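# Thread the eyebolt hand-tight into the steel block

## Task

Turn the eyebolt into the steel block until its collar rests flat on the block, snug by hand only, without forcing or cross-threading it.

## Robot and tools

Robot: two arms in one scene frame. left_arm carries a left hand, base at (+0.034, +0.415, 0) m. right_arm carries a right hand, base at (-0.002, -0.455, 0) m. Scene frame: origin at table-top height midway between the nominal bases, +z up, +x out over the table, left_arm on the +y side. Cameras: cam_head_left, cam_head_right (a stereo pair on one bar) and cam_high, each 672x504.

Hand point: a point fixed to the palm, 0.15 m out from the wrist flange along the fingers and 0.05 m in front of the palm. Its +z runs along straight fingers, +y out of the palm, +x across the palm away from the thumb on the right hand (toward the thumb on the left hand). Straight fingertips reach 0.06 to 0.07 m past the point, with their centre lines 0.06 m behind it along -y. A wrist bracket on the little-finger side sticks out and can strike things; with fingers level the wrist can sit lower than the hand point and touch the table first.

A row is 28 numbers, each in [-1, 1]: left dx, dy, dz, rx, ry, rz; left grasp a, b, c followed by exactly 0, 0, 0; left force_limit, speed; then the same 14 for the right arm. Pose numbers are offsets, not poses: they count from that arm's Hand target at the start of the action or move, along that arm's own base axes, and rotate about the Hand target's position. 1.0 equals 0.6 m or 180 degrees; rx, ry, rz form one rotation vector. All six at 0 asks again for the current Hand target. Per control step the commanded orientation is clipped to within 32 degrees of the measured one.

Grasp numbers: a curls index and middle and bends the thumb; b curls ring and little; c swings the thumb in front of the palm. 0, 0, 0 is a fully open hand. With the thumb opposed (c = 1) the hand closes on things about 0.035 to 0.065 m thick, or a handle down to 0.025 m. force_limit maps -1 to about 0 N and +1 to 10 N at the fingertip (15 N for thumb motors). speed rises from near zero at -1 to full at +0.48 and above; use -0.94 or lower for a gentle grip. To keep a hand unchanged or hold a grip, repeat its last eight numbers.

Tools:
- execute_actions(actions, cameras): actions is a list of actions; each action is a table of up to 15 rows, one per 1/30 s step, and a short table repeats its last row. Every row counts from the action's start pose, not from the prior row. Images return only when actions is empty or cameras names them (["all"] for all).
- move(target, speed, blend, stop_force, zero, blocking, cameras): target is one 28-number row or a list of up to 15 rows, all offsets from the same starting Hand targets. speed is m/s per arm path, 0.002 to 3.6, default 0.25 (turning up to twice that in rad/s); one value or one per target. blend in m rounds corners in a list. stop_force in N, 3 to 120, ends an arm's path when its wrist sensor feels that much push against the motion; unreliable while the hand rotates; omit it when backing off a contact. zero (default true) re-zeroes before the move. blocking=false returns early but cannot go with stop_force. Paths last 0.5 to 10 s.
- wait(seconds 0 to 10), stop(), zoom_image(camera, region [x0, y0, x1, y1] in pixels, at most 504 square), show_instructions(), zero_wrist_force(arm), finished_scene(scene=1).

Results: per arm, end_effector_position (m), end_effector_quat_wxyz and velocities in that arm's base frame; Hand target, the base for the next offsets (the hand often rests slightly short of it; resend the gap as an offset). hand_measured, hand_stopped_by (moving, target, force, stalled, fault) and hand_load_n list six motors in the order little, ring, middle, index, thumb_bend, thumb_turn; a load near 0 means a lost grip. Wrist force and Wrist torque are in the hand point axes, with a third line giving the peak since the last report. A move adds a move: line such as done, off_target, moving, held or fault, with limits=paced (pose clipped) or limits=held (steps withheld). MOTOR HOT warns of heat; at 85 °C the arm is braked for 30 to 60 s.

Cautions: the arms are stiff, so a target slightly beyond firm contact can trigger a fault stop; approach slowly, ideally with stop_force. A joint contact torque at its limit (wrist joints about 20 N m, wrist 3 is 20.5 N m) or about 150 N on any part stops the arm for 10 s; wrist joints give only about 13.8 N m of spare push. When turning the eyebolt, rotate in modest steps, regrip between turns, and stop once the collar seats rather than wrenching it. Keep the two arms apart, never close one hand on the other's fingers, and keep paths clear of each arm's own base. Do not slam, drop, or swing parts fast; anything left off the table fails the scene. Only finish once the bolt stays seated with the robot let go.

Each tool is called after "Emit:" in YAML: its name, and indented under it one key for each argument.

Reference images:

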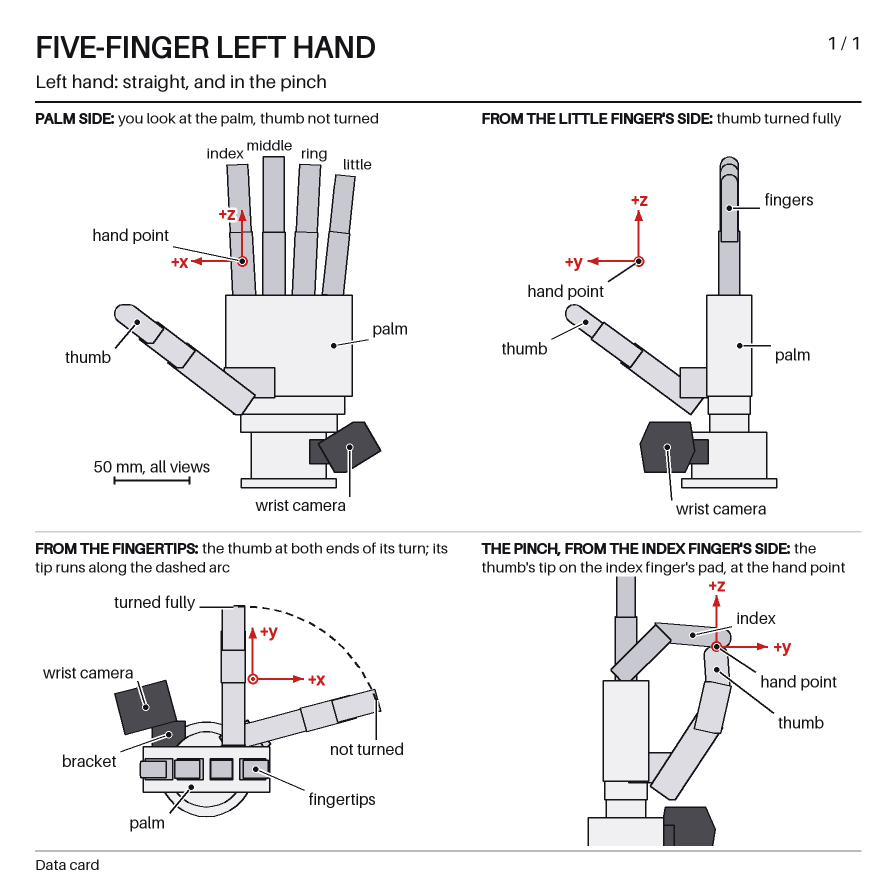

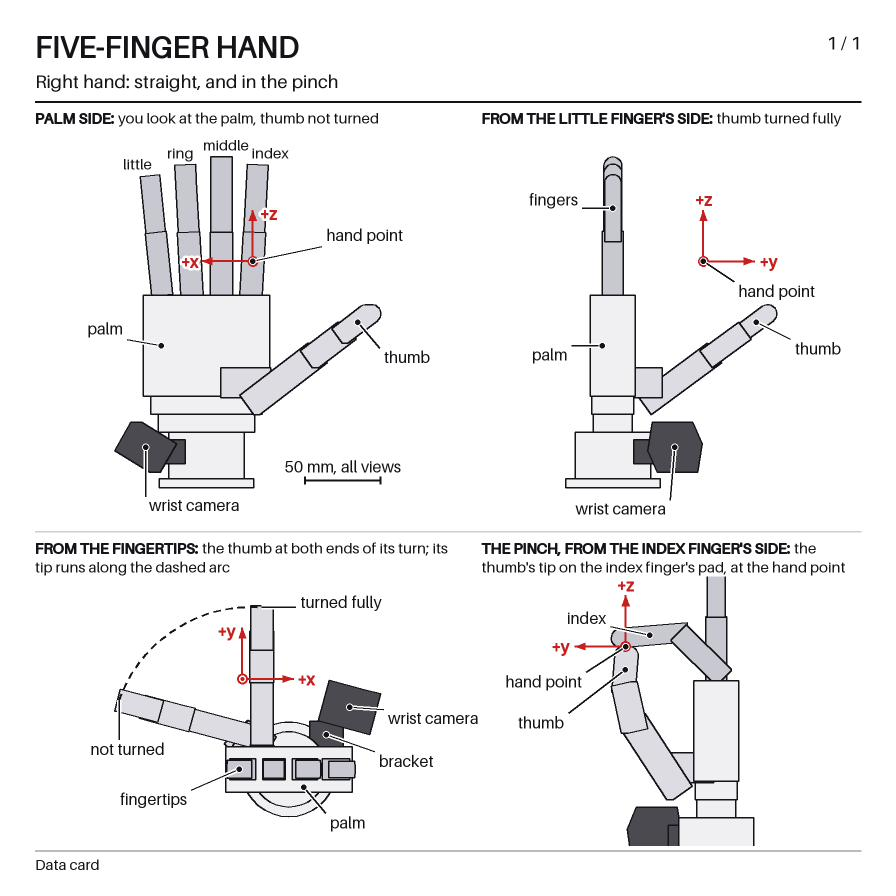

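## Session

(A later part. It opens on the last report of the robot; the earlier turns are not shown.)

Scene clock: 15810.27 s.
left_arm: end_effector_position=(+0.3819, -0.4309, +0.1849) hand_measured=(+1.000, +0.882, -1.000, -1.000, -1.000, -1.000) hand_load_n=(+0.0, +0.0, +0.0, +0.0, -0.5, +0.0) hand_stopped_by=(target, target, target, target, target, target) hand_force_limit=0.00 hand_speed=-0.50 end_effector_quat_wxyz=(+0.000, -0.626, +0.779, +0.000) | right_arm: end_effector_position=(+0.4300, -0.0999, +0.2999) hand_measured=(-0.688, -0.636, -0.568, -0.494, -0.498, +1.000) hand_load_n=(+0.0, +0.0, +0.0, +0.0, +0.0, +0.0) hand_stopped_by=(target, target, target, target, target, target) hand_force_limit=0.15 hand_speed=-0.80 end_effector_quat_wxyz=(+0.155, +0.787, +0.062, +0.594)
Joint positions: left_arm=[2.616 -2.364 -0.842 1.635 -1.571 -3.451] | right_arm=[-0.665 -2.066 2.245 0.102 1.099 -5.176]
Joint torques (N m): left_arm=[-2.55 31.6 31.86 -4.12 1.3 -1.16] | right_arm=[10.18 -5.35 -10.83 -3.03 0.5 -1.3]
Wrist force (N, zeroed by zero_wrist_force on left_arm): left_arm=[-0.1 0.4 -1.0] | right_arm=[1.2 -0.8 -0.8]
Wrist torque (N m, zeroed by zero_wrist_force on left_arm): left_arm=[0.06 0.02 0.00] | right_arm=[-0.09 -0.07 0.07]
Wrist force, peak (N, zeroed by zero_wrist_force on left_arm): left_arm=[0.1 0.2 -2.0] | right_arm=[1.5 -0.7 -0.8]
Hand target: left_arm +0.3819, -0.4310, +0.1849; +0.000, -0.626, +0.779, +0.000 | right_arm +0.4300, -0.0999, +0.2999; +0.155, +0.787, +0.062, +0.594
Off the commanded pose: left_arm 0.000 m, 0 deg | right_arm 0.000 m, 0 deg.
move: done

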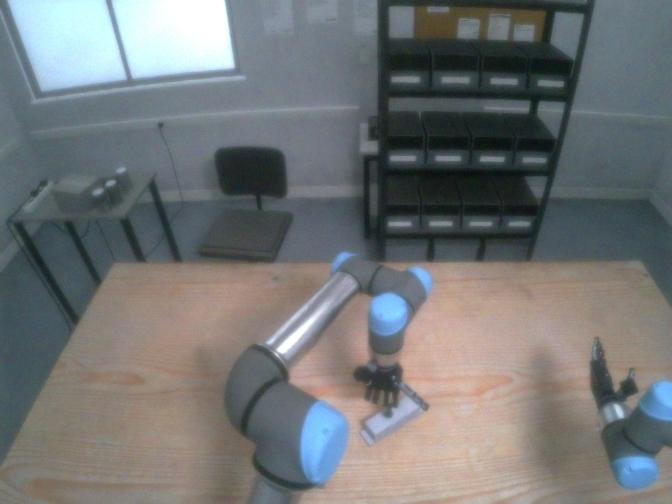

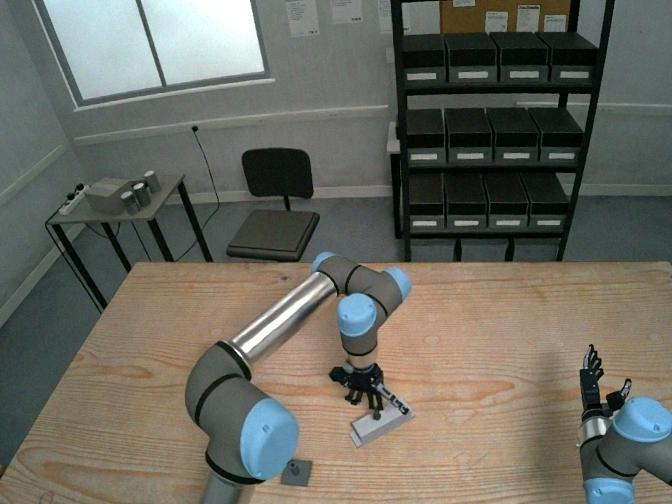

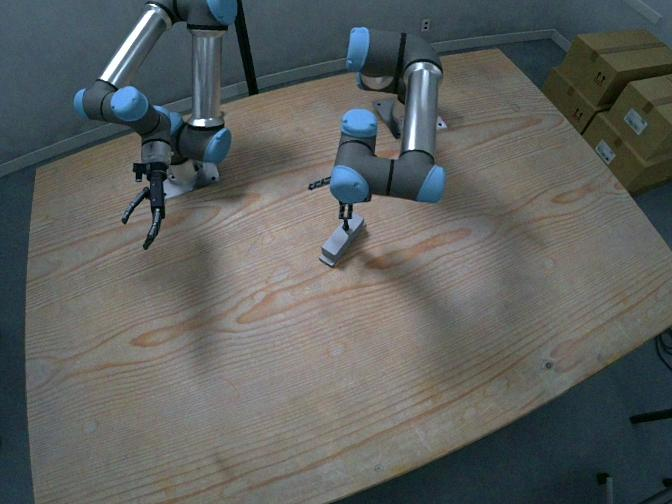

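Emit:
move:
  target: [0, 0, -0.0598, 0,0,0, -0.125,1,0,0,0,0,0.0,-0.5, 0,0,0,0,0,0, 0.27,0.17,1,0,0,0,0.15,-0.8]
  speed: 0.01
  stop_force: 3
  cameras: ["all"]

Emit:
zoom_image:
  camera: "cam_head_right"
  region: [350, 380, 410, 440]

Emit:
zoom_image:
  camera: "cam_high"
  region: [315, 190, 375, 250]

Emit:
zoom_image:
  camera: "cam_head_left"
  region: [360, 380, 420, 440]

Scene clock: 15838.23 s.
left_arm: end_effector_position=(+0.3819, -0.4310, +0.1489) hand_measured=(+1.000, +0.882, -1.000, -1.000, -1.000, -1.000) hand_load_n=(+0.0, +0.0, +0.0, +0.0, +0.0, +0.0) hand_stopped_by=(target, target, target, target, target, target) hand_force_limit=0.00 hand_speed=-0.50 end_effector_quat_wxyz=(+0.000, -0.626, +0.779, +0.000) | right_arm: end_effector_position=(+0.4300, -0.0999, +0.2999) hand_measured=(-0.688, -0.636, -0.568, -0.494, -0.498, +1.000) hand_load_n=(+0.0, +0.0, +0.0, +0.0, +0.0, +0.5) hand_stopped_by=(target, target, target, target, target, target) hand_force_limit=0.15 hand_speed=-0.80 end_effector_quat_wxyz=(+0.155, +0.787, +0.062, +0.594)
Joint positions: left_arm=[2.616 -2.376 -0.913 1.718 -1.571 -3.451] | right_arm=[-0.665 -2.066 2.245 0.102 1.099 -5.176]
Joint torques (N m): left_arm=[-5.98 50.14 30.94 -5.02 0.05 -1.2] | right_arm=[10.77 -5.14 -10.33 -3 0.45 -1.39]
Wrist force (N, zeroed by zero_wrist_force on left_arm): left_arm=[-0.6 -0.1 -1.1] | right_arm=[1.2 -0.8 -0.6]
Wrist torque (N m, zeroed by zero_wrist_force on left_arm): left_arm=[0.00 0.03 0.00] | right_arm=[-0.10 -0.07 0.07]
Wrist force, peak (N, zeroed by zero_wrist_force on left_arm): left_arm=[-0.3 0.2 -2.1] | right_arm=[1.5 -1.0 -0.8]
Hand target: left_arm +0.3819, -0.4310, +0.1490; +0.000, -0.626, +0.779, +0.000 | right_arm +0.4300, -0.0999, +0.2999; +0.155, +0.787, +0.062, +0.594
Off the commanded pose: left_arm 0.000 m, 0 deg | right_arm 0.000 m, 0 deg.
move: done

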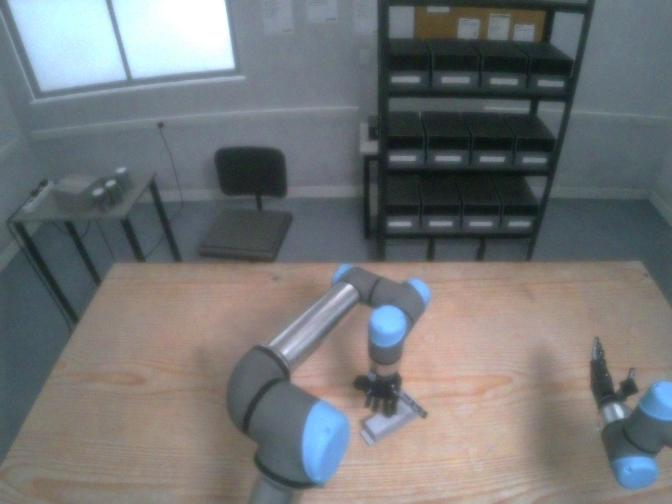

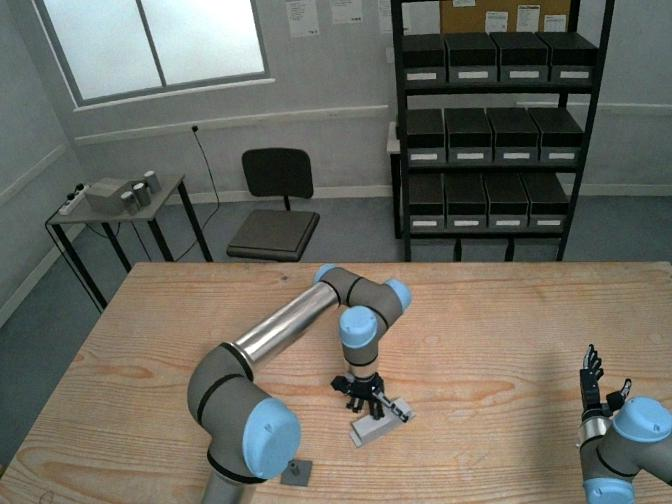

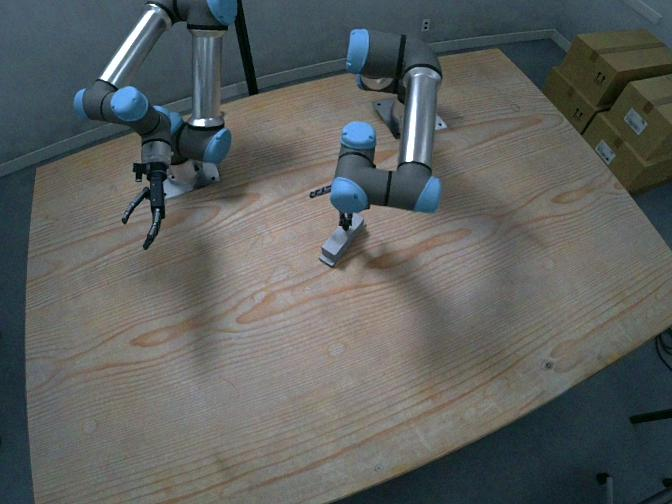

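Scaled by 8.400 from the camera's 672x504 image, which has a finer 960x720 frame.

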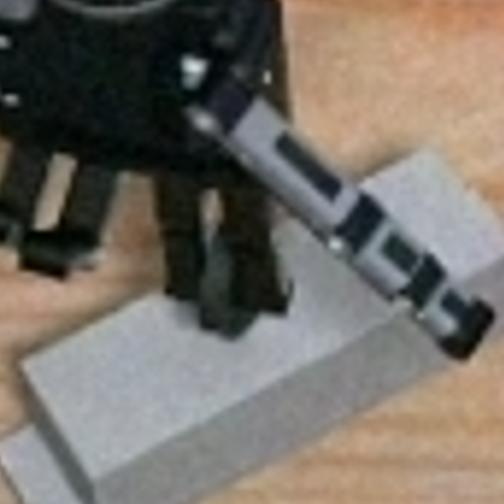

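Scaled by 8.400 from the camera's 672x504 image, which has a finer 960x720 frame.

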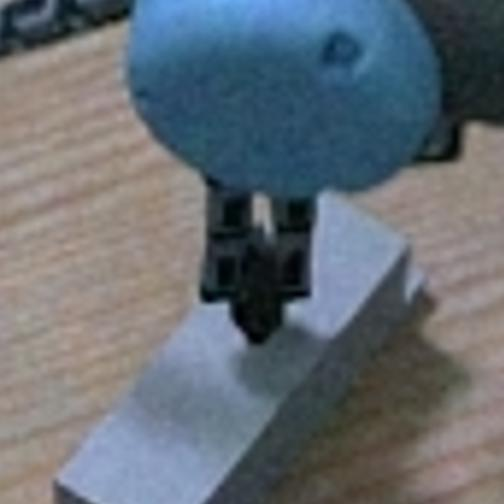

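Scaled by 8.400 from the camera's 672x504 image, which has a finer 960x720 frame.

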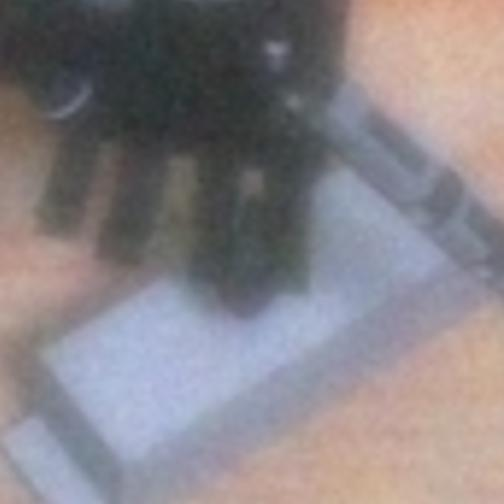

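Emit:
move:
  target: [0.0187, 0.0487, 0, 0,0,-0.1667, -0.125,1,0,0,0,0,0.0,-0.5, 0,0,0,0,0,0, 0.27,0.17,1,0,0,0,0.15,-0.8]
  speed: 0.12

Scene clock: 15864.73 s.
left_arm: end_effector_position=(+0.3931, -0.4018, +0.1490) hand_measured=(+1.000, +0.882, -1.000, -1.000, -1.000, -1.000) hand_load_n=(+0.0, +0.0, +0.0, +0.5, +0.0, +0.0) hand_stopped_by=(target, target, target, target, target, target) hand_force_limit=0.00 hand_speed=-0.50 end_effector_quat_wxyz=(+0.000, -0.403, +0.915, +0.000) | right_arm: end_effector_position=(+0.4300, -0.0999, +0.2999) hand_measured=(-0.688, -0.636, -0.568, -0.494, -0.498, +1.000) hand_load_n=(+0.0, +0.0, +0.0, +0.0, +0.0, +0.0) hand_stopped_by=(target, target, target, target, target, target) hand_force_limit=0.15 hand_speed=-0.80 end_effector_quat_wxyz=(+0.155, +0.787, +0.062, +0.594)
Joint positions: left_arm=[2.616 -2.414 -0.846 1.689 -1.571 -2.927] | right_arm=[-0.665 -2.066 2.245 0.102 1.099 -5.176]
Joint torques (N m): left_arm=[-3.86 41.91 14.59 -4.83 1.22 1.26] | right_arm=[10.1 -4.41 -10.12 -2.98 0.63 -1.45]
Wrist force (N, zeroed by zero_wrist_force on left_arm): left_arm=[0.7 -2.1 -1.0] | right_arm=[1.1 -0.8 -0.6]
Wrist torque (N m, zeroed by zero_wrist_force on left_arm): left_arm=[0.01 -0.04 -0.08] | right_arm=[-0.09 -0.06 0.07]
Wrist force, peak (N, zeroed by zero_wrist_force on left_arm): left_arm=[-2.1 11.4 -2.5] | right_arm=[1.5 -0.9 -0.8]
Hand target: left_arm +0.3931, -0.4017, +0.1490; +0.000, -0.403, +0.915, +0.000 | right_arm +0.4300, -0.0999, +0.2999; +0.155, +0.787, +0.062, +0.594
Off the commanded pose: left_arm 0.000 m, 0 deg | right_arm 0.000 m, 0 deg.
move: done

Emit:
execute_actions:
  actions: []

Emit:
zoom_image:
  camera: "cam_head_right"
  region: [350, 380, 410, 440]

Emit:
zoom_image:
  camera: "cam_high"
  region: [315, 190, 375, 250]

Emit:
zoom_image:
  camera: "cam_head_left"
  region: [360, 380, 420, 440]

Scene clock: 15880.50 s.
left_arm: end_effector_position=(+0.3931, -0.4017, +0.1490) hand_measured=(+1.000, +0.882, -1.000, -1.000, -1.000, -1.000) hand_load_n=(+0.0, +0.0, +0.0, +0.5, +0.0, +0.0) hand_stopped_by=(target, target, target, target, target, target) hand_force_limit=0.00 hand_speed=-0.50 end_effector_quat_wxyz=(+0.000, -0.403, +0.915, +0.000) | right_arm: end_effector_position=(+0.4300, -0.0999, +0.2999) hand_measured=(-0.688, -0.636, -0.568, -0.494, -0.498, +1.000) hand_load_n=(+0.0, +0.0, +0.0, +0.0, +0.0, +0.0) hand_stopped_by=(target, target, target, target, target, target) hand_force_limit=0.15 hand_speed=-0.80 end_effector_quat_wxyz=(+0.155, +0.787, +0.062, +0.594)
Joint positions: left_arm=[2.616 -2.413 -0.846 1.689 -1.571 -2.926] | right_arm=[-0.665 -2.066 2.245 0.102 1.099 -5.176]
Joint velocities: within noise
Joint torques (N m): left_arm=[8.39 61.73 7.75 -0.14 1.19 1.2] | right_arm=[9.58 -4.68 -10.13 -3.17 0.59 -1.49]
Wrist force (N, zeroed by zero_wrist_force on left_arm): left_arm=[0.6 -2.2 -0.8] | right_arm=[1.1 -0.8 -0.8]
Wrist torque (N m, zeroed by zero_wrist_force on left_arm): left_arm=[0.00 -0.03 -0.08] | right_arm=[-0.09 -0.05 0.07]
Wrist force, peak (N, zeroed by zero_wrist_force on left_arm): left_arm=[0.5 -2.4 -1.2] | right_arm=[1.4 -0.9 -0.8]
Hand target: left_arm +0.3931, -0.4017, +0.1490; +0.000, -0.403, +0.915, +0.000 | right_arm +0.4300, -0.0999, +0.2999; +0.155, +0.787, +0.062, +0.594
Off the commanded pose: left_arm 0.000 m, 0 deg | right_arm 0.000 m, 0 deg.

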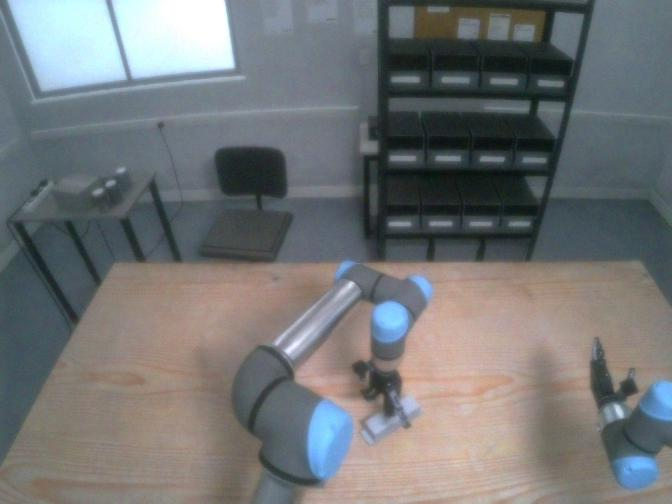

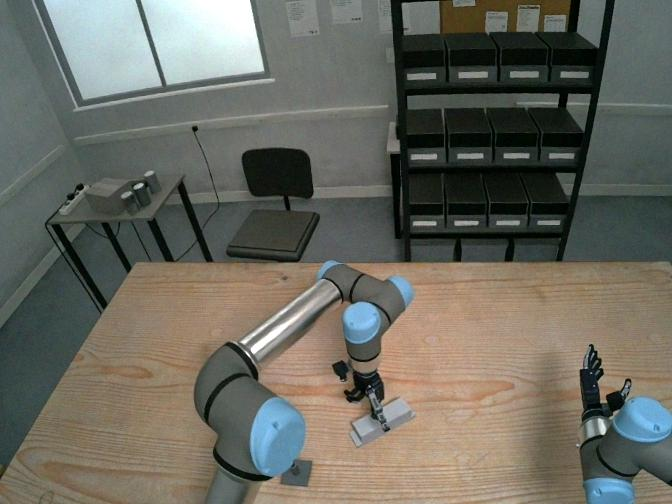

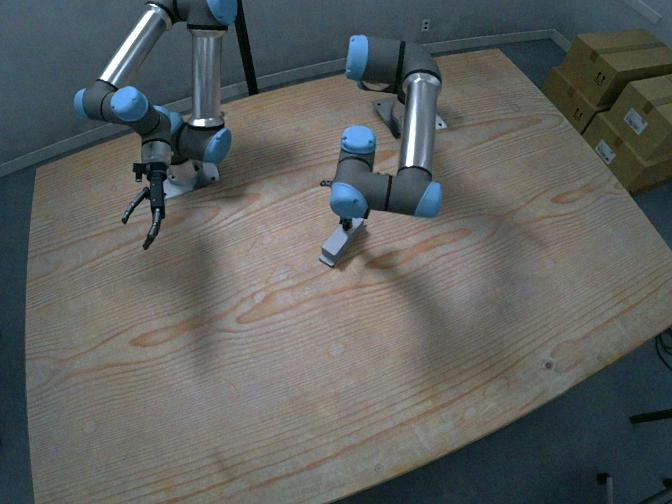

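Scaled by 8.400 from the camera's 672x504 image, which has a finer 960x720 frame.

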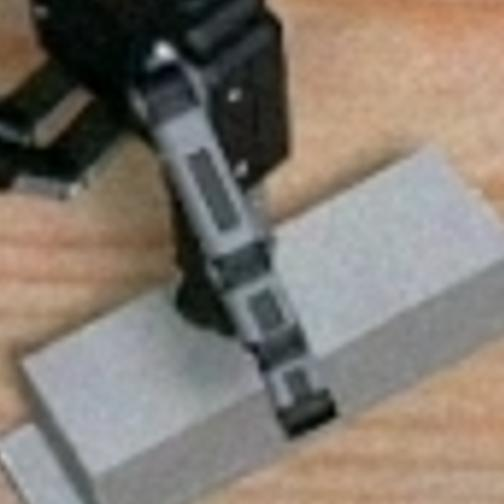

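Scaled by 8.400 from the camera's 672x504 image, which has a finer 960x720 frame.

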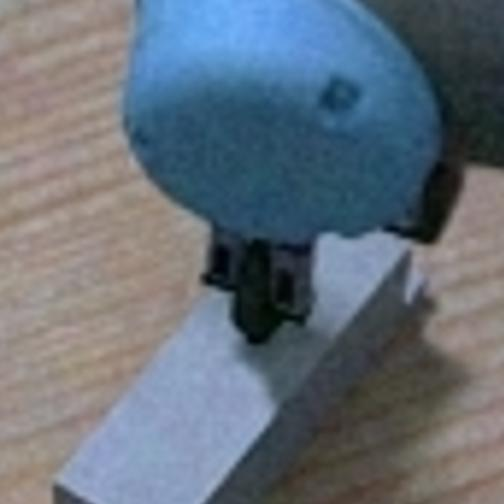

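Scaled by 8.400 from the camera's 672x504 image, which has a finer 960x720 frame.

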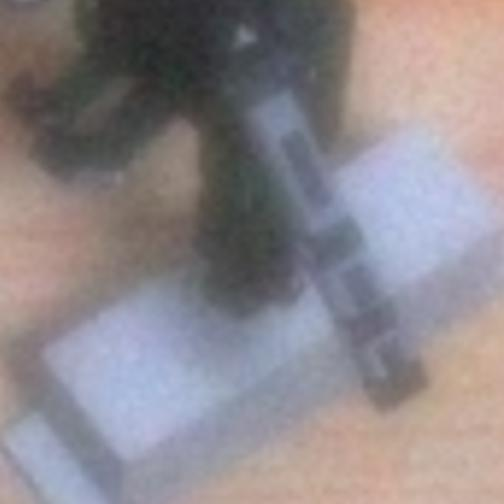

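Emit:
move:
  target:
    - [0.0181,0.0191,0,0,0,-0.0833,-0.125,1,0,0,0,0,0.0,-0.5,0,0,0,0,0,0,0.27,0.17,1,0,0,0,0.15,-0.8]
    - [0.0405,0.0329,0,0,0,-0.1667,-0.125,1,0,0,0,0,0.0,-0.5,0,0,0,0,0,0,0.27,0.17,1,0,0,0,0.15,-0.8]
    - [0.0657,0.0404,0,0,0,-0.25,-0.125,1,0,0,0,0,0.0,-0.5,0,0,0,0,0,0,0.27,0.17,1,0,0,0,0.15,-0.8]
    - [0.0919,0.0411,0,0,0,-0.3333,-0.125,1,0,0,0,0,0.0,-0.5,0,0,0,0,0,0,0.27,0.17,1,0,0,0,0.15,-0.8]
    - [0.1175,0.0351,0,0,0,-0.4167,-0.125,1,0,0,0,0,0.0,-0.5,0,0,0,0,0,0,0.27,0.17,1,0,0,0,0.15,-0.8]
    - [0.1406,0.0226,0,0,0,-0.5,-0.125,1,0,0,0,0,0.0,-0.5,0,0,0,0,0,0,0.27,0.17,1,0,0,0,0.15,-0.8]
  speed: 0.15
  blend: 0.004
  cameras: ["all"]

Emit:
zoom_image:
  camera: "cam_head_right"
  region: [350, 380, 410, 440]

Emit:
zoom_image:
  camera: "cam_high"
  region: [315, 190, 375, 250]

Emit:
zoom_image:
  camera: "cam_head_left"
  region: [360, 380, 420, 440]

Scene clock: 15915.17 s.
left_arm: end_effector_position=(+0.4774, -0.3882, +0.1489) hand_measured=(+1.000, +0.882, -1.000, -1.000, -1.000, -1.000) hand_load_n=(+0.0, +0.0, +0.0, +0.0, +0.0, +0.0) hand_stopped_by=(target, target, target, target, target, target) hand_force_limit=0.00 hand_speed=-0.50 end_effector_quat_wxyz=(+0.000, +0.362, +0.932, +0.000) | right_arm: end_effector_position=(+0.4300, -0.0999, +0.2999) hand_measured=(-0.688, -0.636, -0.568, -0.494, -0.498, +1.000) hand_load_n=(+0.0, +0.0, +0.0, +0.0, +0.0, +0.5) hand_stopped_by=(target, target, target, target, target, target) hand_force_limit=0.15 hand_speed=-0.80 end_effector_quat_wxyz=(+0.155, +0.787, +0.062, +0.594)
Joint positions: left_arm=[2.571 -2.497 -0.693 1.619 -1.571 -1.401] | right_arm=[-0.665 -2.066 2.245 0.102 1.099 -5.176]
Joint torques (N m): left_arm=[7.53 64.33 9.55 1.61 0.99 1.33] | right_arm=[10.06 -4.54 -10.18 -3.07 0.61 -1.43]
Wrist force (N, zeroed by zero_wrist_force on left_arm): left_arm=[5.4 -1.6 -0.7] | right_arm=[1.1 -0.8 -0.7]
Wrist torque (N m, zeroed by zero_wrist_force on left_arm): left_arm=[-0.01 0.19 0.11] | right_arm=[-0.09 -0.06 0.07]
Wrist force, peak (N, zeroed by zero_wrist_force on left_arm): left_arm=[4.4 8.7 -0.9] | right_arm=[1.5 -0.9 -0.8]
Hand target: left_arm +0.4775, -0.3882, +0.1490; +0.000, +0.362, +0.932, +0.000 | right_arm +0.4300, -0.0999, +0.2999; +0.155, +0.787, +0.062, +0.594
Off the commanded pose: left_arm 0.000 m, 0 deg | right_arm 0.000 m, 0 deg.
move: done

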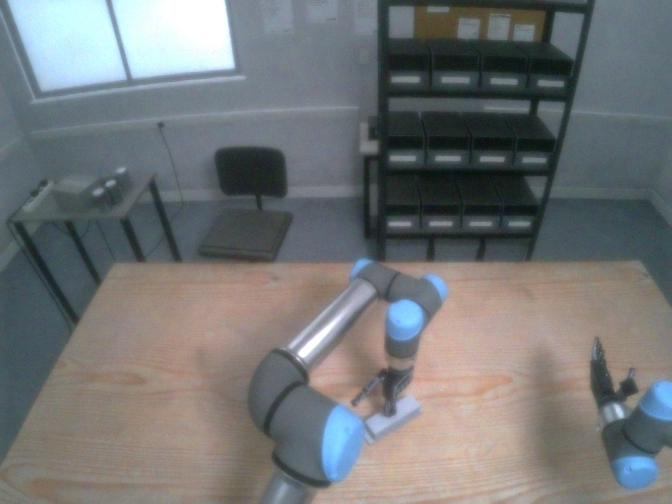

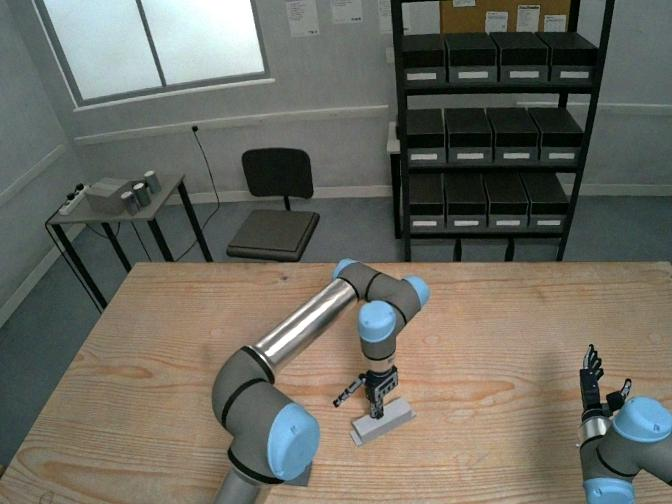

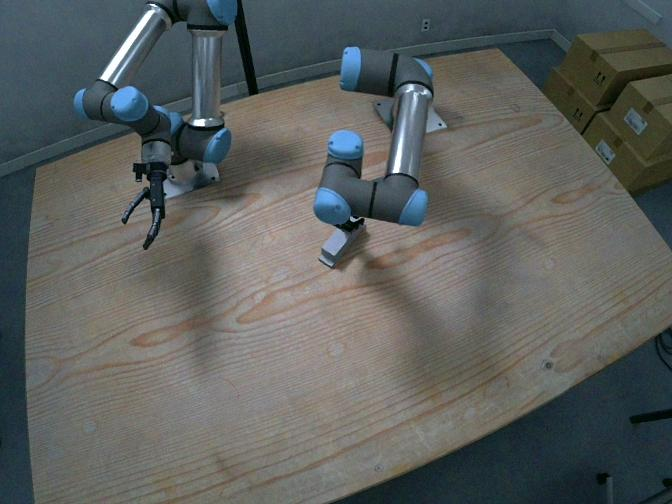

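Scaled by 8.400 from the camera's 672x504 image, which has a finer 960x720 frame.

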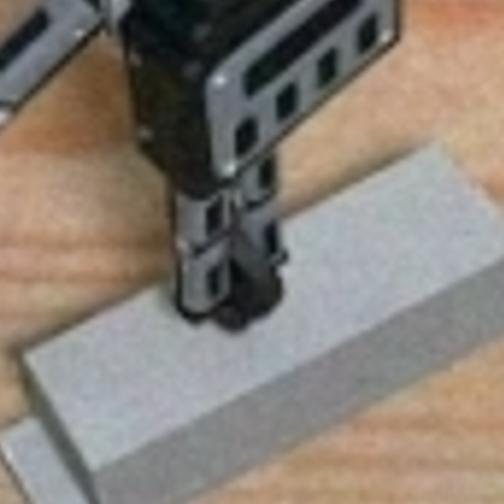

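Scaled by 8.400 from the camera's 672x504 image, which has a finer 960x720 frame.

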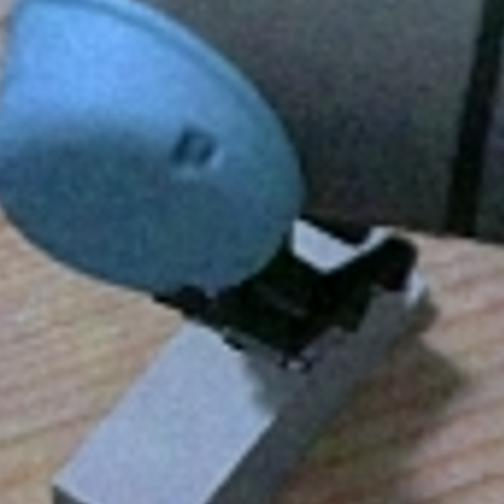

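Scaled by 8.400 from the camera's 672x504 image, which has a finer 960x720 frame.

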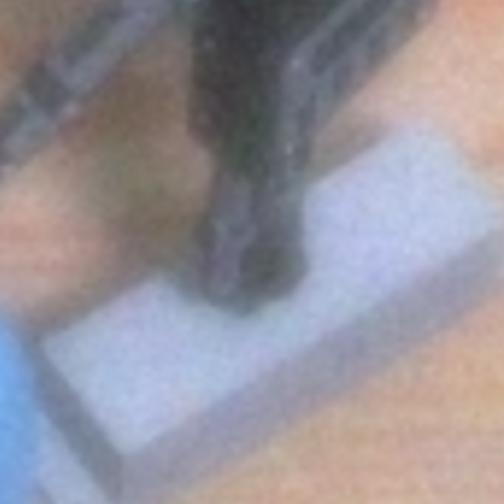

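Emit:
move:
  target: [-0.0015,0.0013,0,0,0,0,-0.125,1,0,0,0,0,0.0,-0.5,0,0,0,0,0,0,0.27,0.17,1,0,0,0,0.15,-0.8]
  speed: 0.01

Scene clock: 15932.00 s.
left_arm: end_effector_position=(+0.4765, -0.3874, +0.1490) hand_measured=(+1.000, +0.882, -1.000, -1.000, -1.000, -1.000) hand_load_n=(+0.5, +0.0, +0.0, +0.0, +0.0, +0.0) hand_stopped_by=(target, target, target, target, target, target) hand_force_limit=0.00 hand_speed=-0.50 end_effector_quat_wxyz=(+0.000, +0.362, +0.932, +0.000) | right_arm: end_effector_position=(+0.4300, -0.0999, +0.2999) hand_measured=(-0.688, -0.636, -0.568, -0.494, -0.498, +1.000) hand_load_n=(+0.0, +0.0, +0.0, +0.0, +0.0, +0.0) hand_stopped_by=(target, target, target, target, target, target) hand_force_limit=0.15 hand_speed=-0.80 end_effector_quat_wxyz=(+0.155, +0.787, +0.062, +0.594)
Joint positions: left_arm=[2.571 -2.492 -0.701 1.623 -1.571 -1.401] | right_arm=[-0.665 -2.066 2.245 0.102 1.099 -5.176]
Joint torques (N m): left_arm=[8.21 58.19 17.09 -0.1 -1.29 1.18] | right_arm=[9.22 -4.49 -10.8 -3.02 0.53 -1.43]
Wrist force (N, zeroed by zero_wrist_force on left_arm): left_arm=[-0.2 0.4 -1.7] | right_arm=[1.3 -0.7 -0.7]
Wrist torque (N m, zeroed by zero_wrist_force on left_arm): left_arm=[0.08 0.00 -0.17] | right_arm=[-0.08 -0.08 0.08]
Wrist force, peak (N, zeroed by zero_wrist_force on left_arm): left_arm=[5.5 -1.5 -0.8] | right_arm=[1.4 -0.9 -0.8]
Hand target: left_arm +0.4766, -0.3874, +0.1490; +0.000, +0.362, +0.932, +0.000 | right_arm +0.4300, -0.0999, +0.2999; +0.155, +0.787, +0.062, +0.594
Off the commanded pose: left_arm 0.000 m, 0 deg | right_arm 0.000 m, 0 deg.
move: done

Emit:
move:
  target:
    - [0.02,-0.0175,0,0,0,-0.0833,-0.125,1,0,0,0,0,0.0,-0.5,0,0,0,0,0,0,0.27,0.17,1,0,0,0,0.15,-0.8]
    - [0.0338,-0.0397,0,0,0,-0.1667,-0.125,1,0,0,0,0,0.0,-0.5,0,0,0,0,0,0,0.27,0.17,1,0,0,0,0.15,-0.8]
    - [0.0417,-0.0648,0,0,0,-0.25,-0.125,1,0,0,0,0,0.0,-0.5,0,0,0,0,0,0,0.27,0.17,1,0,0,0,0.15,-0.8]
  speed: 0.15
  blend: 0.004

Scene clock: 15962.23 s.
left_arm: end_effector_position=(+0.5015, -0.4263, +0.1490) hand_measured=(+1.000, +0.882, -1.000, -1.000, -1.000, -1.000) hand_load_n=(+0.0, +0.0, +0.0, +0.0, -0.5, +0.0) hand_stopped_by=(target, target, target, target, target, target) hand_force_limit=0.00 hand_speed=-0.50 end_effector_quat_wxyz=(+0.000, +0.691, +0.723, +0.000) | right_arm: end_effector_position=(+0.4300, -0.0999, +0.2999) hand_measured=(-0.688, -0.636, -0.568, -0.494, -0.498, +1.000) hand_load_n=(+0.0, +0.0, +0.0, +0.0, +0.0, +0.0) hand_stopped_by=(target, target, target, target, target, target) hand_force_limit=0.15 hand_speed=-0.80 end_effector_quat_wxyz=(+0.155, +0.787, +0.062, +0.594)
Joint positions: left_arm=[2.548 -2.47 -0.743 1.642 -1.571 -0.639] | right_arm=[-0.665 -2.066 2.245 0.102 1.099 -5.176]
Joint torques (N m): left_arm=[3.12 52.45 26.35 -1.3 0.8 1.35] | right_arm=[10.15 -4.71 -10.23 -3.06 0.55 -1.33]
Wrist force (N, zeroed by zero_wrist_force on left_arm): left_arm=[0.2 0.0 -1.6] | right_arm=[1.2 -0.7 -0.8]
Wrist torque (N m, zeroed by zero_wrist_force on left_arm): left_arm=[0.03 -0.08 -0.11] | right_arm=[-0.07 -0.06 0.07]
Wrist force, peak (N, zeroed by zero_wrist_force on left_arm): left_arm=[-0.1 0.3 -1.9] | right_arm=[1.3 -0.9 -1.0]
Hand target: left_arm +0.5016, -0.4263, +0.1490; +0.000, +0.691, +0.723, +0.000 | right_arm +0.4300, -0.0999, +0.2999; +0.155, +0.787, +0.062, +0.594
Off the commanded pose: left_arm 0.000 m, 0 deg | right_arm 0.000 m, 0 deg.
move: done

Emit:
move:
  target:
    - [0.001,-0.0263,0,0,0,-0.0833,-0.125,1,0,0,0,0,0.0,-0.5,0,0,0,0,0,0,0.27,0.17,1,0,0,0,0.15,-0.8]
    - [-0.0048,-0.0518,0,0,0,-0.1667,-0.125,1,0,0,0,0,0.0,-0.5,0,0,0,0,0,0,0.27,0.17,1,0,0,0,0.15,-0.8]
    - [-0.0172,-0.0752,0,0,0,-0.25,-0.125,1,0,0,0,0,0.0,-0.5,0,0,0,0,0,0,0.27,0.17,1,0,0,0,0.15,-0.8]
    - [-0.0352,-0.0945,0,0,0,-0.3333,-0.125,1,0,0,0,0,0.0,-0.5,0,0,0,0,0,0,0.27,0.17,1,0,0,0,0.15,-0.8]
  speed: 0.15
  blend: 0.004
  cameras: ["all"]

Emit:
zoom_image:
  camera: "cam_head_right"
  region: [350, 380, 410, 440]

Emit:
zoom_image:
  camera: "cam_head_left"
  region: [360, 380, 420, 440]

Scene clock: 15990.37 s.
left_arm: end_effector_position=(+0.4805, -0.4829, +0.1490) hand_measured=(+1.000, +0.882, -1.000, -1.000, -1.000, -1.000) hand_load_n=(+0.0, +0.5, -1.0, -1.0, +0.0, +0.0) hand_stopped_by=(target, target, target, target, target, target) hand_force_limit=0.00 hand_speed=-0.50 end_effector_quat_wxyz=(+0.000, +0.960, +0.281, +0.000) | right_arm: end_effector_position=(+0.4300, -0.0999, +0.2999) hand_measured=(-0.688, -0.636, -0.568, -0.494, -0.498, +1.000) hand_load_n=(+0.0, +0.0, +0.0, +0.5, +0.0, +0.0) hand_stopped_by=(target, target, target, target, target, target) hand_force_limit=0.15 hand_speed=-0.80 end_effector_quat_wxyz=(+0.155, +0.787, +0.062, +0.594)
Joint positions: left_arm=[2.544 -2.396 -0.877 1.703 -1.571 0.404] | right_arm=[-0.665 -2.066 2.245 0.102 1.099 -5.176]
Joint torques (N m): left_arm=[5.85 45.01 27.88 -2.04 1.7 1.41] | right_arm=[10.47 -4.7 -10.17 -3.01 0.52 -1.33]
Wrist force (N, zeroed by zero_wrist_force on left_arm): left_arm=[1.9 2.7 1.4] | right_arm=[1.3 -0.8 -0.7]
Wrist torque (N m, zeroed by zero_wrist_force on left_arm): left_arm=[-0.09 0.10 -0.08] | right_arm=[-0.10 -0.09 0.08]
Wrist force, peak (N, zeroed by zero_wrist_force on left_arm): left_arm=[3.2 9.4 2.3] | right_arm=[1.3 -1.0 -0.9]
Hand target: left_arm +0.4805, -0.4830, +0.1490; +0.000, +0.960, +0.281, +0.000 | right_arm +0.4300, -0.0999, +0.2999; +0.155, +0.787, +0.062, +0.594
Off the commanded pose: left_arm 0.000 m, 0 deg | right_arm 0.000 m, 0 deg.
move: done

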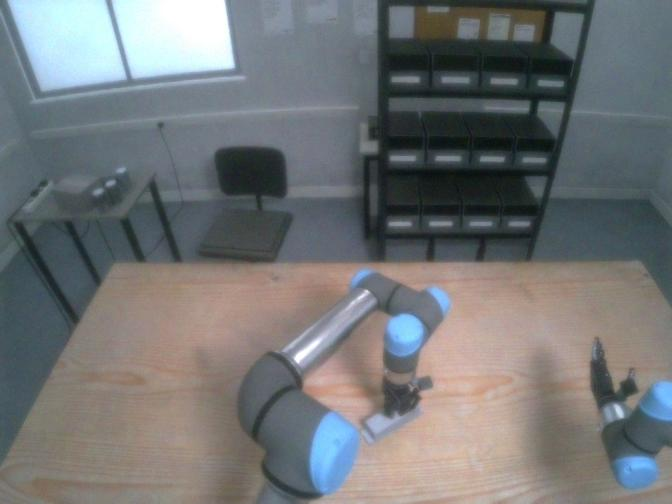

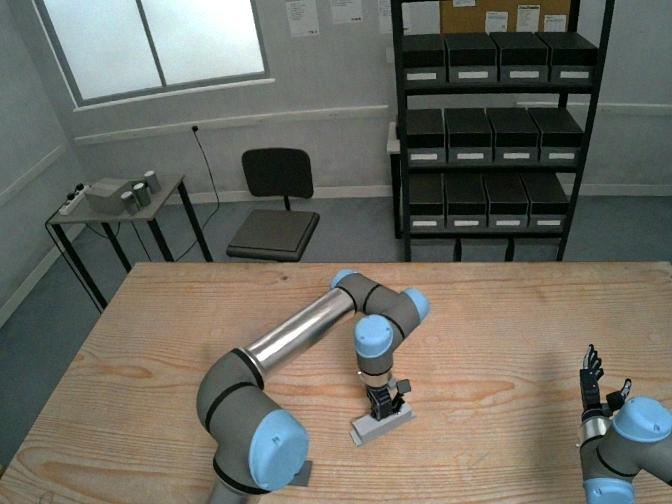

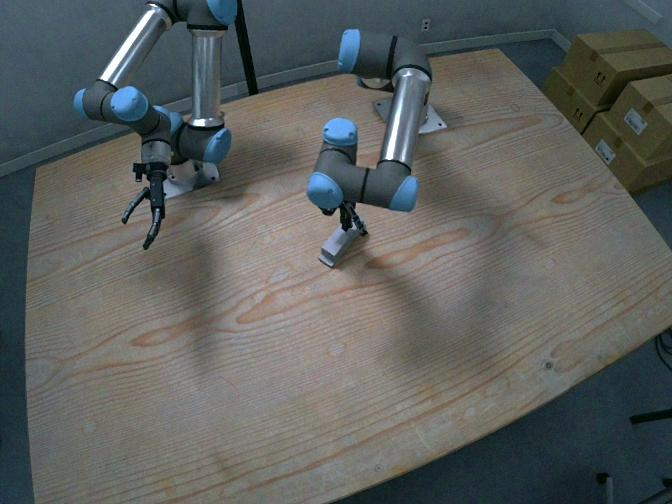

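Scaled by 8.400 from the camera's 672x504 image, which has a finer 960x720 frame.

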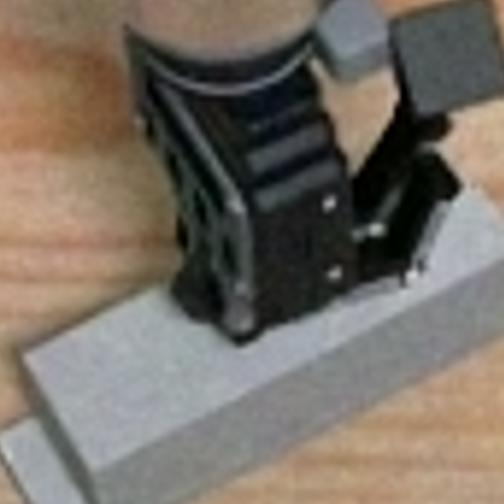

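Scaled by 8.400 from the camera's 672x504 image, which has a finer 960x720 frame.

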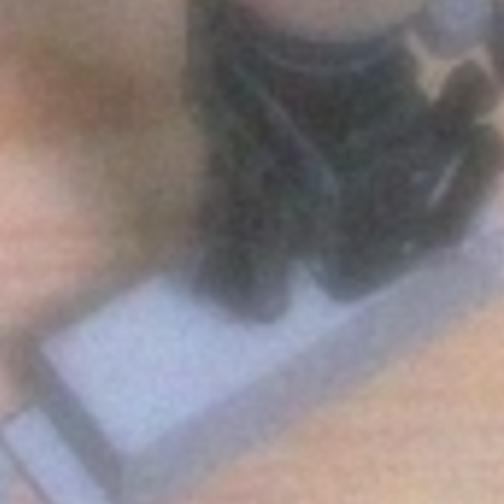

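Emit:
move:
  target:
    - [-0.0297,-0.0172,0,0,0,-0.1111,-0.125,1,0,0,0,0,0.0,-0.5,0,0,0,0,0,0,0.27,0.17,1,0,0,0,0.15,-0.8]
    - [-0.0642,-0.0232,0,0,0,-0.2222,-0.125,1,0,0,0,0,0.0,-0.5,0,0,0,0,0,0,0.27,0.17,1,0,0,0,0.15,-0.8]
    - [-0.0986,-0.017,0,0,0,-0.3333,-0.125,1,0,0,0,0,0.0,-0.5,0,0,0,0,0,0,0.27,0.17,1,0,0,0,0.15,-0.8]
    - [-0.1289,0.0006,0,0,0,-0.4444,-0.125,1,0,0,0,0,0.0,-0.5,0,0,0,0,0,0,0.27,0.17,1,0,0,0,0.15,-0.8]
    - [-0.1513,0.0275,0,0,0,-0.5556,-0.125,1,0,0,0,0,0.0,-0.5,0,0,0,0,0,0,0.27,0.17,1,0,0,0,0.15,-0.8]
    - [-0.1632,0.0605,0,0,0,-0.6667,-0.125,1,0,0,0,0,0.0,-0.5,0,0,0,0,0,0,0.27,0.17,1,0,0,0,0.15,-0.8]
    - [-0.1631,0.0955,0,0,0,-0.7778,-0.125,1,0,0,0,0,0.0,-0.5,0,0,0,0,0,0,0.27,0.17,1,0,0,0,0.15,-0.8]
  speed: 0.2
  blend: 0.004

Scene clock: 16059.13 s.
left_arm: end_effector_position=(+0.3826, -0.4257, +0.1490) hand_measured=(+1.000, +0.882, -1.000, -1.000, -1.000, -1.000) hand_load_n=(+0.5, +0.0, +0.0, +0.0, +0.0, +0.0) hand_stopped_by=(target, target, target, target, target, target) hand_force_limit=0.00 hand_speed=-0.50 end_effector_quat_wxyz=(+0.000, -0.592, +0.806, +0.000) | right_arm: end_effector_position=(+0.4300, -0.0999, +0.2999) hand_measured=(-0.688, -0.636, -0.568, -0.494, -0.498, +1.000) hand_load_n=(+0.0, +0.0, +0.0, +0.0, +0.0, +0.5) hand_stopped_by=(target, target, target, target, target, target) hand_force_limit=0.15 hand_speed=-0.80 end_effector_quat_wxyz=(+0.155, +0.787, +0.062, +0.594)
Joint positions: left_arm=[2.617 -2.382 -0.904 1.714 -1.571 2.92] | right_arm=[-0.665 -2.066 2.245 0.102 1.099 -5.176]
Joint torques (N m): left_arm=[9.12 51.94 8.8 -2.34 1.24 1.59] | right_arm=[10.79 -4.94 -11.73 -3.17 0.51 -1.53]
Wrist force (N, zeroed by zero_wrist_force on left_arm): left_arm=[-0.1 0.1 -0.8] | right_arm=[1.2 -0.7 -0.6]
Wrist torque (N m, zeroed by zero_wrist_force on left_arm): left_arm=[0.02 0.06 -0.11] | right_arm=[-0.07 -0.07 0.07]
Wrist force, peak (N, zeroed by zero_wrist_force on left_arm): left_arm=[4.2 9.0 0.4] | right_arm=[1.4 -1.0 -0.8]
Hand target: left_arm +0.3826, -0.4257, +0.1490; +0.000, -0.592, +0.806, +0.000 | right_arm +0.4300, -0.0999, +0.2999; +0.155, +0.787, +0.062, +0.594
Off the commanded pose: left_arm 0.000 m, 0 deg | right_arm 0.000 m, 0 deg.
move: done

Emit:
execute_actions:
  actions: []

Emit:
zoom_image:
  camera: "cam_head_right"
  region: [350, 380, 410, 440]

Emit:
zoom_image:
  camera: "cam_high"
  region: [315, 190, 375, 250]

Scene clock: 16066.50 s.
left_arm: end_effector_position=(+0.3826, -0.4257, +0.1490) hand_measured=(+1.000, +0.882, -1.000, -1.000, -1.000, -1.000) hand_load_n=(+0.0, +0.0, +0.0, +0.0, +0.0, +0.0) hand_stopped_by=(target, target, target, target, target, target) hand_force_limit=0.00 hand_speed=-0.50 end_effector_quat_wxyz=(+0.000, -0.592, +0.806, +0.000) | right_arm: end_effector_position=(+0.4300, -0.0999, +0.2999) hand_measured=(-0.688, -0.636, -0.568, -0.494, -0.498, +1.000) hand_load_n=(+0.0, +0.0, +0.0, +0.0, +0.0, +0.0) hand_stopped_by=(target, target, target, target, target, target) hand_force_limit=0.15 hand_speed=-0.80 end_effector_quat_wxyz=(+0.155, +0.787, +0.062, +0.594)
Joint positions: left_arm=[2.617 -2.382 -0.904 1.714 -1.571 2.921] | right_arm=[-0.665 -2.066 2.245 0.102 1.099 -5.176]
Joint velocities: within noise
Joint torques (N m): left_arm=[7.2 61.58 7.49 0.4 1.13 1.49] | right_arm=[10.52 -4.61 -10.9 -2.97 0.57 -1.43]
Wrist force (N, zeroed by zero_wrist_force on left_arm): left_arm=[0.0 0.2 -0.9] | right_arm=[1.4 -0.7 -0.7]
Wrist torque (N m, zeroed by zero_wrist_force on left_arm): left_arm=[0.04 0.06 -0.10] | right_arm=[-0.08 -0.09 0.09]
Wrist force, peak (N, zeroed by zero_wrist_force on left_arm): left_arm=[0.3 -0.1 -1.2] | right_arm=[1.4 -0.9 -0.7]
Hand target: left_arm +0.3826, -0.4257, +0.1490; +0.000, -0.592, +0.806, +0.000 | right_arm +0.4300, -0.0999, +0.2999; +0.155, +0.787, +0.062, +0.594
Off the commanded pose: left_arm 0.000 m, 0 deg | right_arm 0.000 m, 0 deg.

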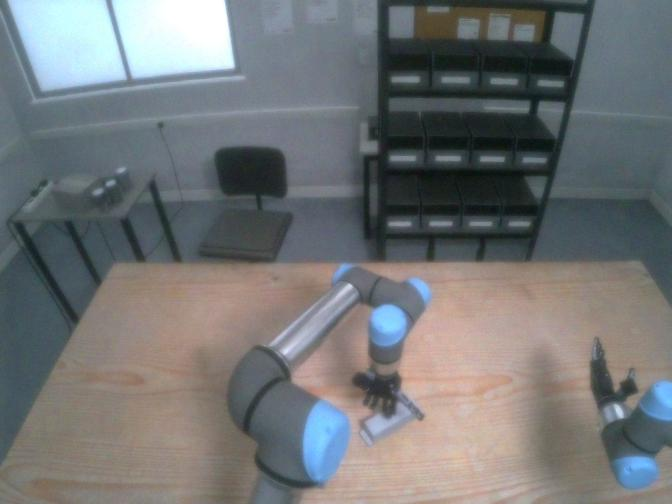

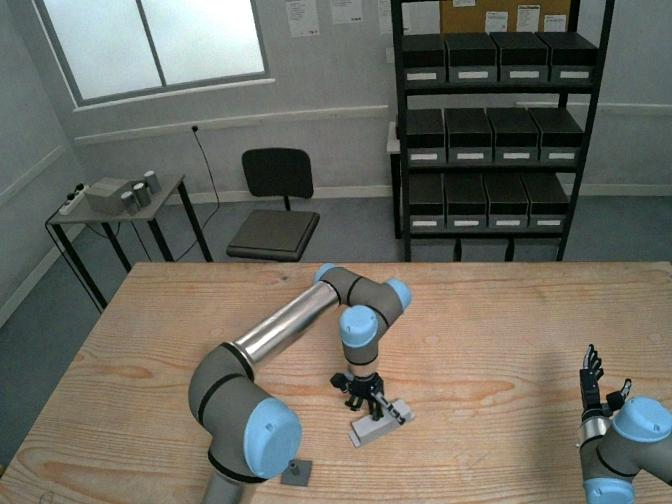

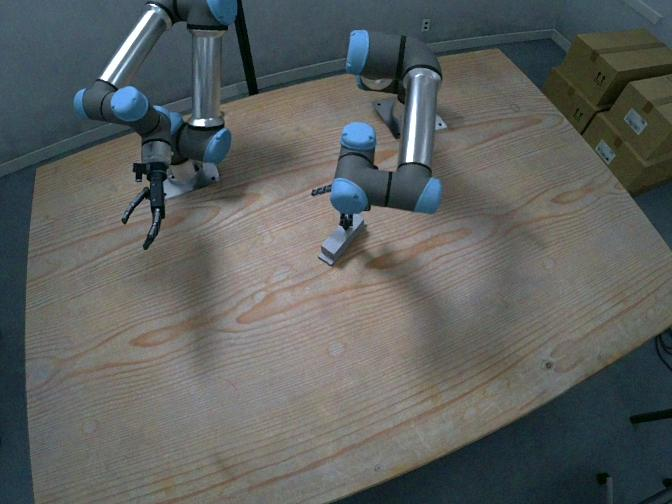

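Scaled by 8.400 from the camera's 672x504 image, which has a finer 960x720 frame.

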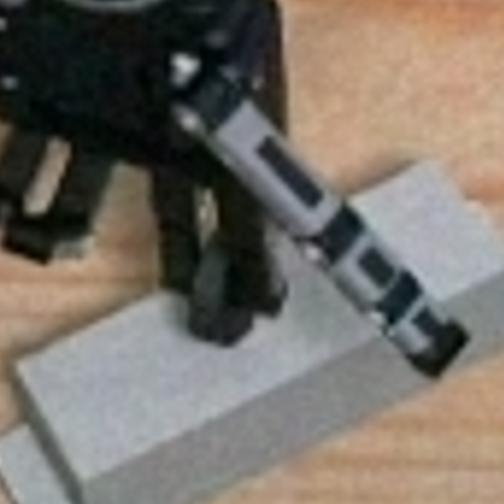

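Scaled by 8.400 from the camera's 672x504 image, which has a finer 960x720 frame.

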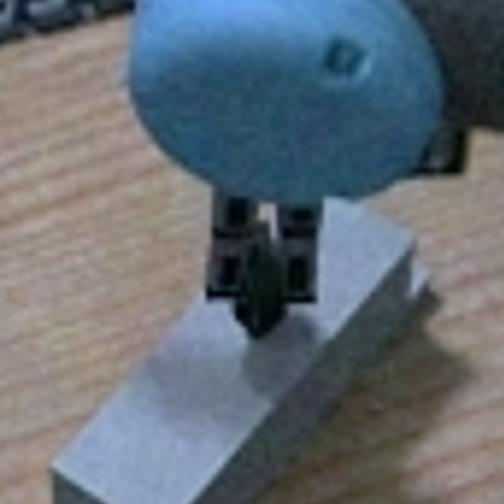

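Emit:
move:
  target:
    - [0.01,0.0291,0,0,0,-0.0972,-0.125,1,0,0,0,0,0.0,-0.5,0,0,0,0,0,0,0.27,0.17,1,0,0,0,0.15,-0.8]
    - [0.0282,0.0538,0,0,0,-0.1944,-0.125,1,0,0,0,0,0.0,-0.5,0,0,0,0,0,0,0.27,0.17,1,0,0,0,0.15,-0.8]
    - [0.0529,0.0718,0,0,0,-0.2917,-0.125,1,0,0,0,0,0.0,-0.5,0,0,0,0,0,0,0.27,0.17,1,0,0,0,0.15,-0.8]
    - [0.082,0.0816,0,0,0,-0.3889,-0.125,1,0,0,0,0,0.0,-0.5,0,0,0,0,0,0,0.27,0.17,1,0,0,0,0.15,-0.8]
    - [0.1128,0.0822,0,0,0,-0.4861,-0.125,1,0,0,0,0,0.0,-0.5,0,0,0,0,0,0,0.27,0.17,1,0,0,0,0.15,-0.8]
    - [0.1422,0.0735,0,0,0,-0.5833,-0.125,1,0,0,0,0,0.0,-0.5,0,0,0,0,0,0,0.27,0.17,1,0,0,0,0.15,-0.8]
    - [0.1677,0.0563,0,0,0,-0.6806,-0.125,1,0,0,0,0,0.0,-0.5,0,0,0,0,0,0,0.27,0.17,1,0,0,0,0.15,-0.8]
    - [0.1868,0.0324,0,0,0,-0.7778,-0.125,1,0,0,0,0,0.0,-0.5,0,0,0,0,0,0,0.27,0.17,1,0,0,0,0.15,-0.8]
    - [0.1978,0.0038,0,0,0,-0.875,-0.125,1,0,0,0,0,0.0,-0.5,0,0,0,0,0,0,0.27,0.17,1,0,0,0,0.15,-0.8]
    - [0.1998,-0.0268,0,0,0,-0.9722,-0.125,1,0,0,0,0,0.0,-0.5,0,0,0,0,0,0,0.27,0.17,1,0,0,0,0.15,-0.8]
  speed: 0.2
  blend: 0.004

Scene clock: 16130.40 s.
left_arm: end_effector_position=(+0.5024, -0.4418, +0.1490) hand_measured=(+1.000, +0.882, -1.000, -1.000, -1.000, -1.000) hand_load_n=(+0.0, +0.0, +0.0, +0.0, +0.0, +0.0) hand_stopped_by=(target, target, target, target, target, target) hand_force_limit=0.00 hand_speed=-0.50 end_effector_quat_wxyz=(+0.000, +0.779, +0.626, +0.000) | right_arm: end_effector_position=(+0.4300, -0.0999, +0.2999) hand_measured=(-0.688, -0.636, -0.568, -0.494, -0.498, +1.000) hand_load_n=(+0.0, +0.0, +0.0, +0.0, +0.0, +0.0) hand_stopped_by=(target, target, target, target, target, target) hand_force_limit=0.15 hand_speed=-0.80 end_effector_quat_wxyz=(+0.155, +0.787, +0.062, +0.594)
Joint positions: left_arm=[2.544 -2.454 -0.772 1.656 -1.571 5.902] | right_arm=[-0.665 -2.066 2.245 0.102 1.099 -5.176]
Joint torques (N m): left_arm=[8.48 46.96 30.71 -1.1 0.77 1.17] | right_arm=[10.65 -4.84 -10.6 -2.96 0.56 -1.23]
Wrist force (N, zeroed by zero_wrist_force on left_arm): left_arm=[2.0 -2.5 -0.4] | right_arm=[1.1 -0.8 -0.6]
Wrist torque (N m, zeroed by zero_wrist_force on left_arm): left_arm=[0.03 -0.04 -0.02] | right_arm=[-0.09 -0.05 0.06]
Wrist force, peak (N, zeroed by zero_wrist_force on left_arm): left_arm=[2.9 9.7 -0.3] | right_arm=[1.4 -0.8 -1.0]
Hand target: left_arm +0.5025, -0.4418, +0.1490; +0.000, +0.779, +0.626, +0.000 | right_arm +0.4300, -0.0999, +0.2999; +0.155, +0.787, +0.062, +0.594
Off the commanded pose: left_arm 0.000 m, 0 deg | right_arm 0.000 m, 0 deg.
move: done


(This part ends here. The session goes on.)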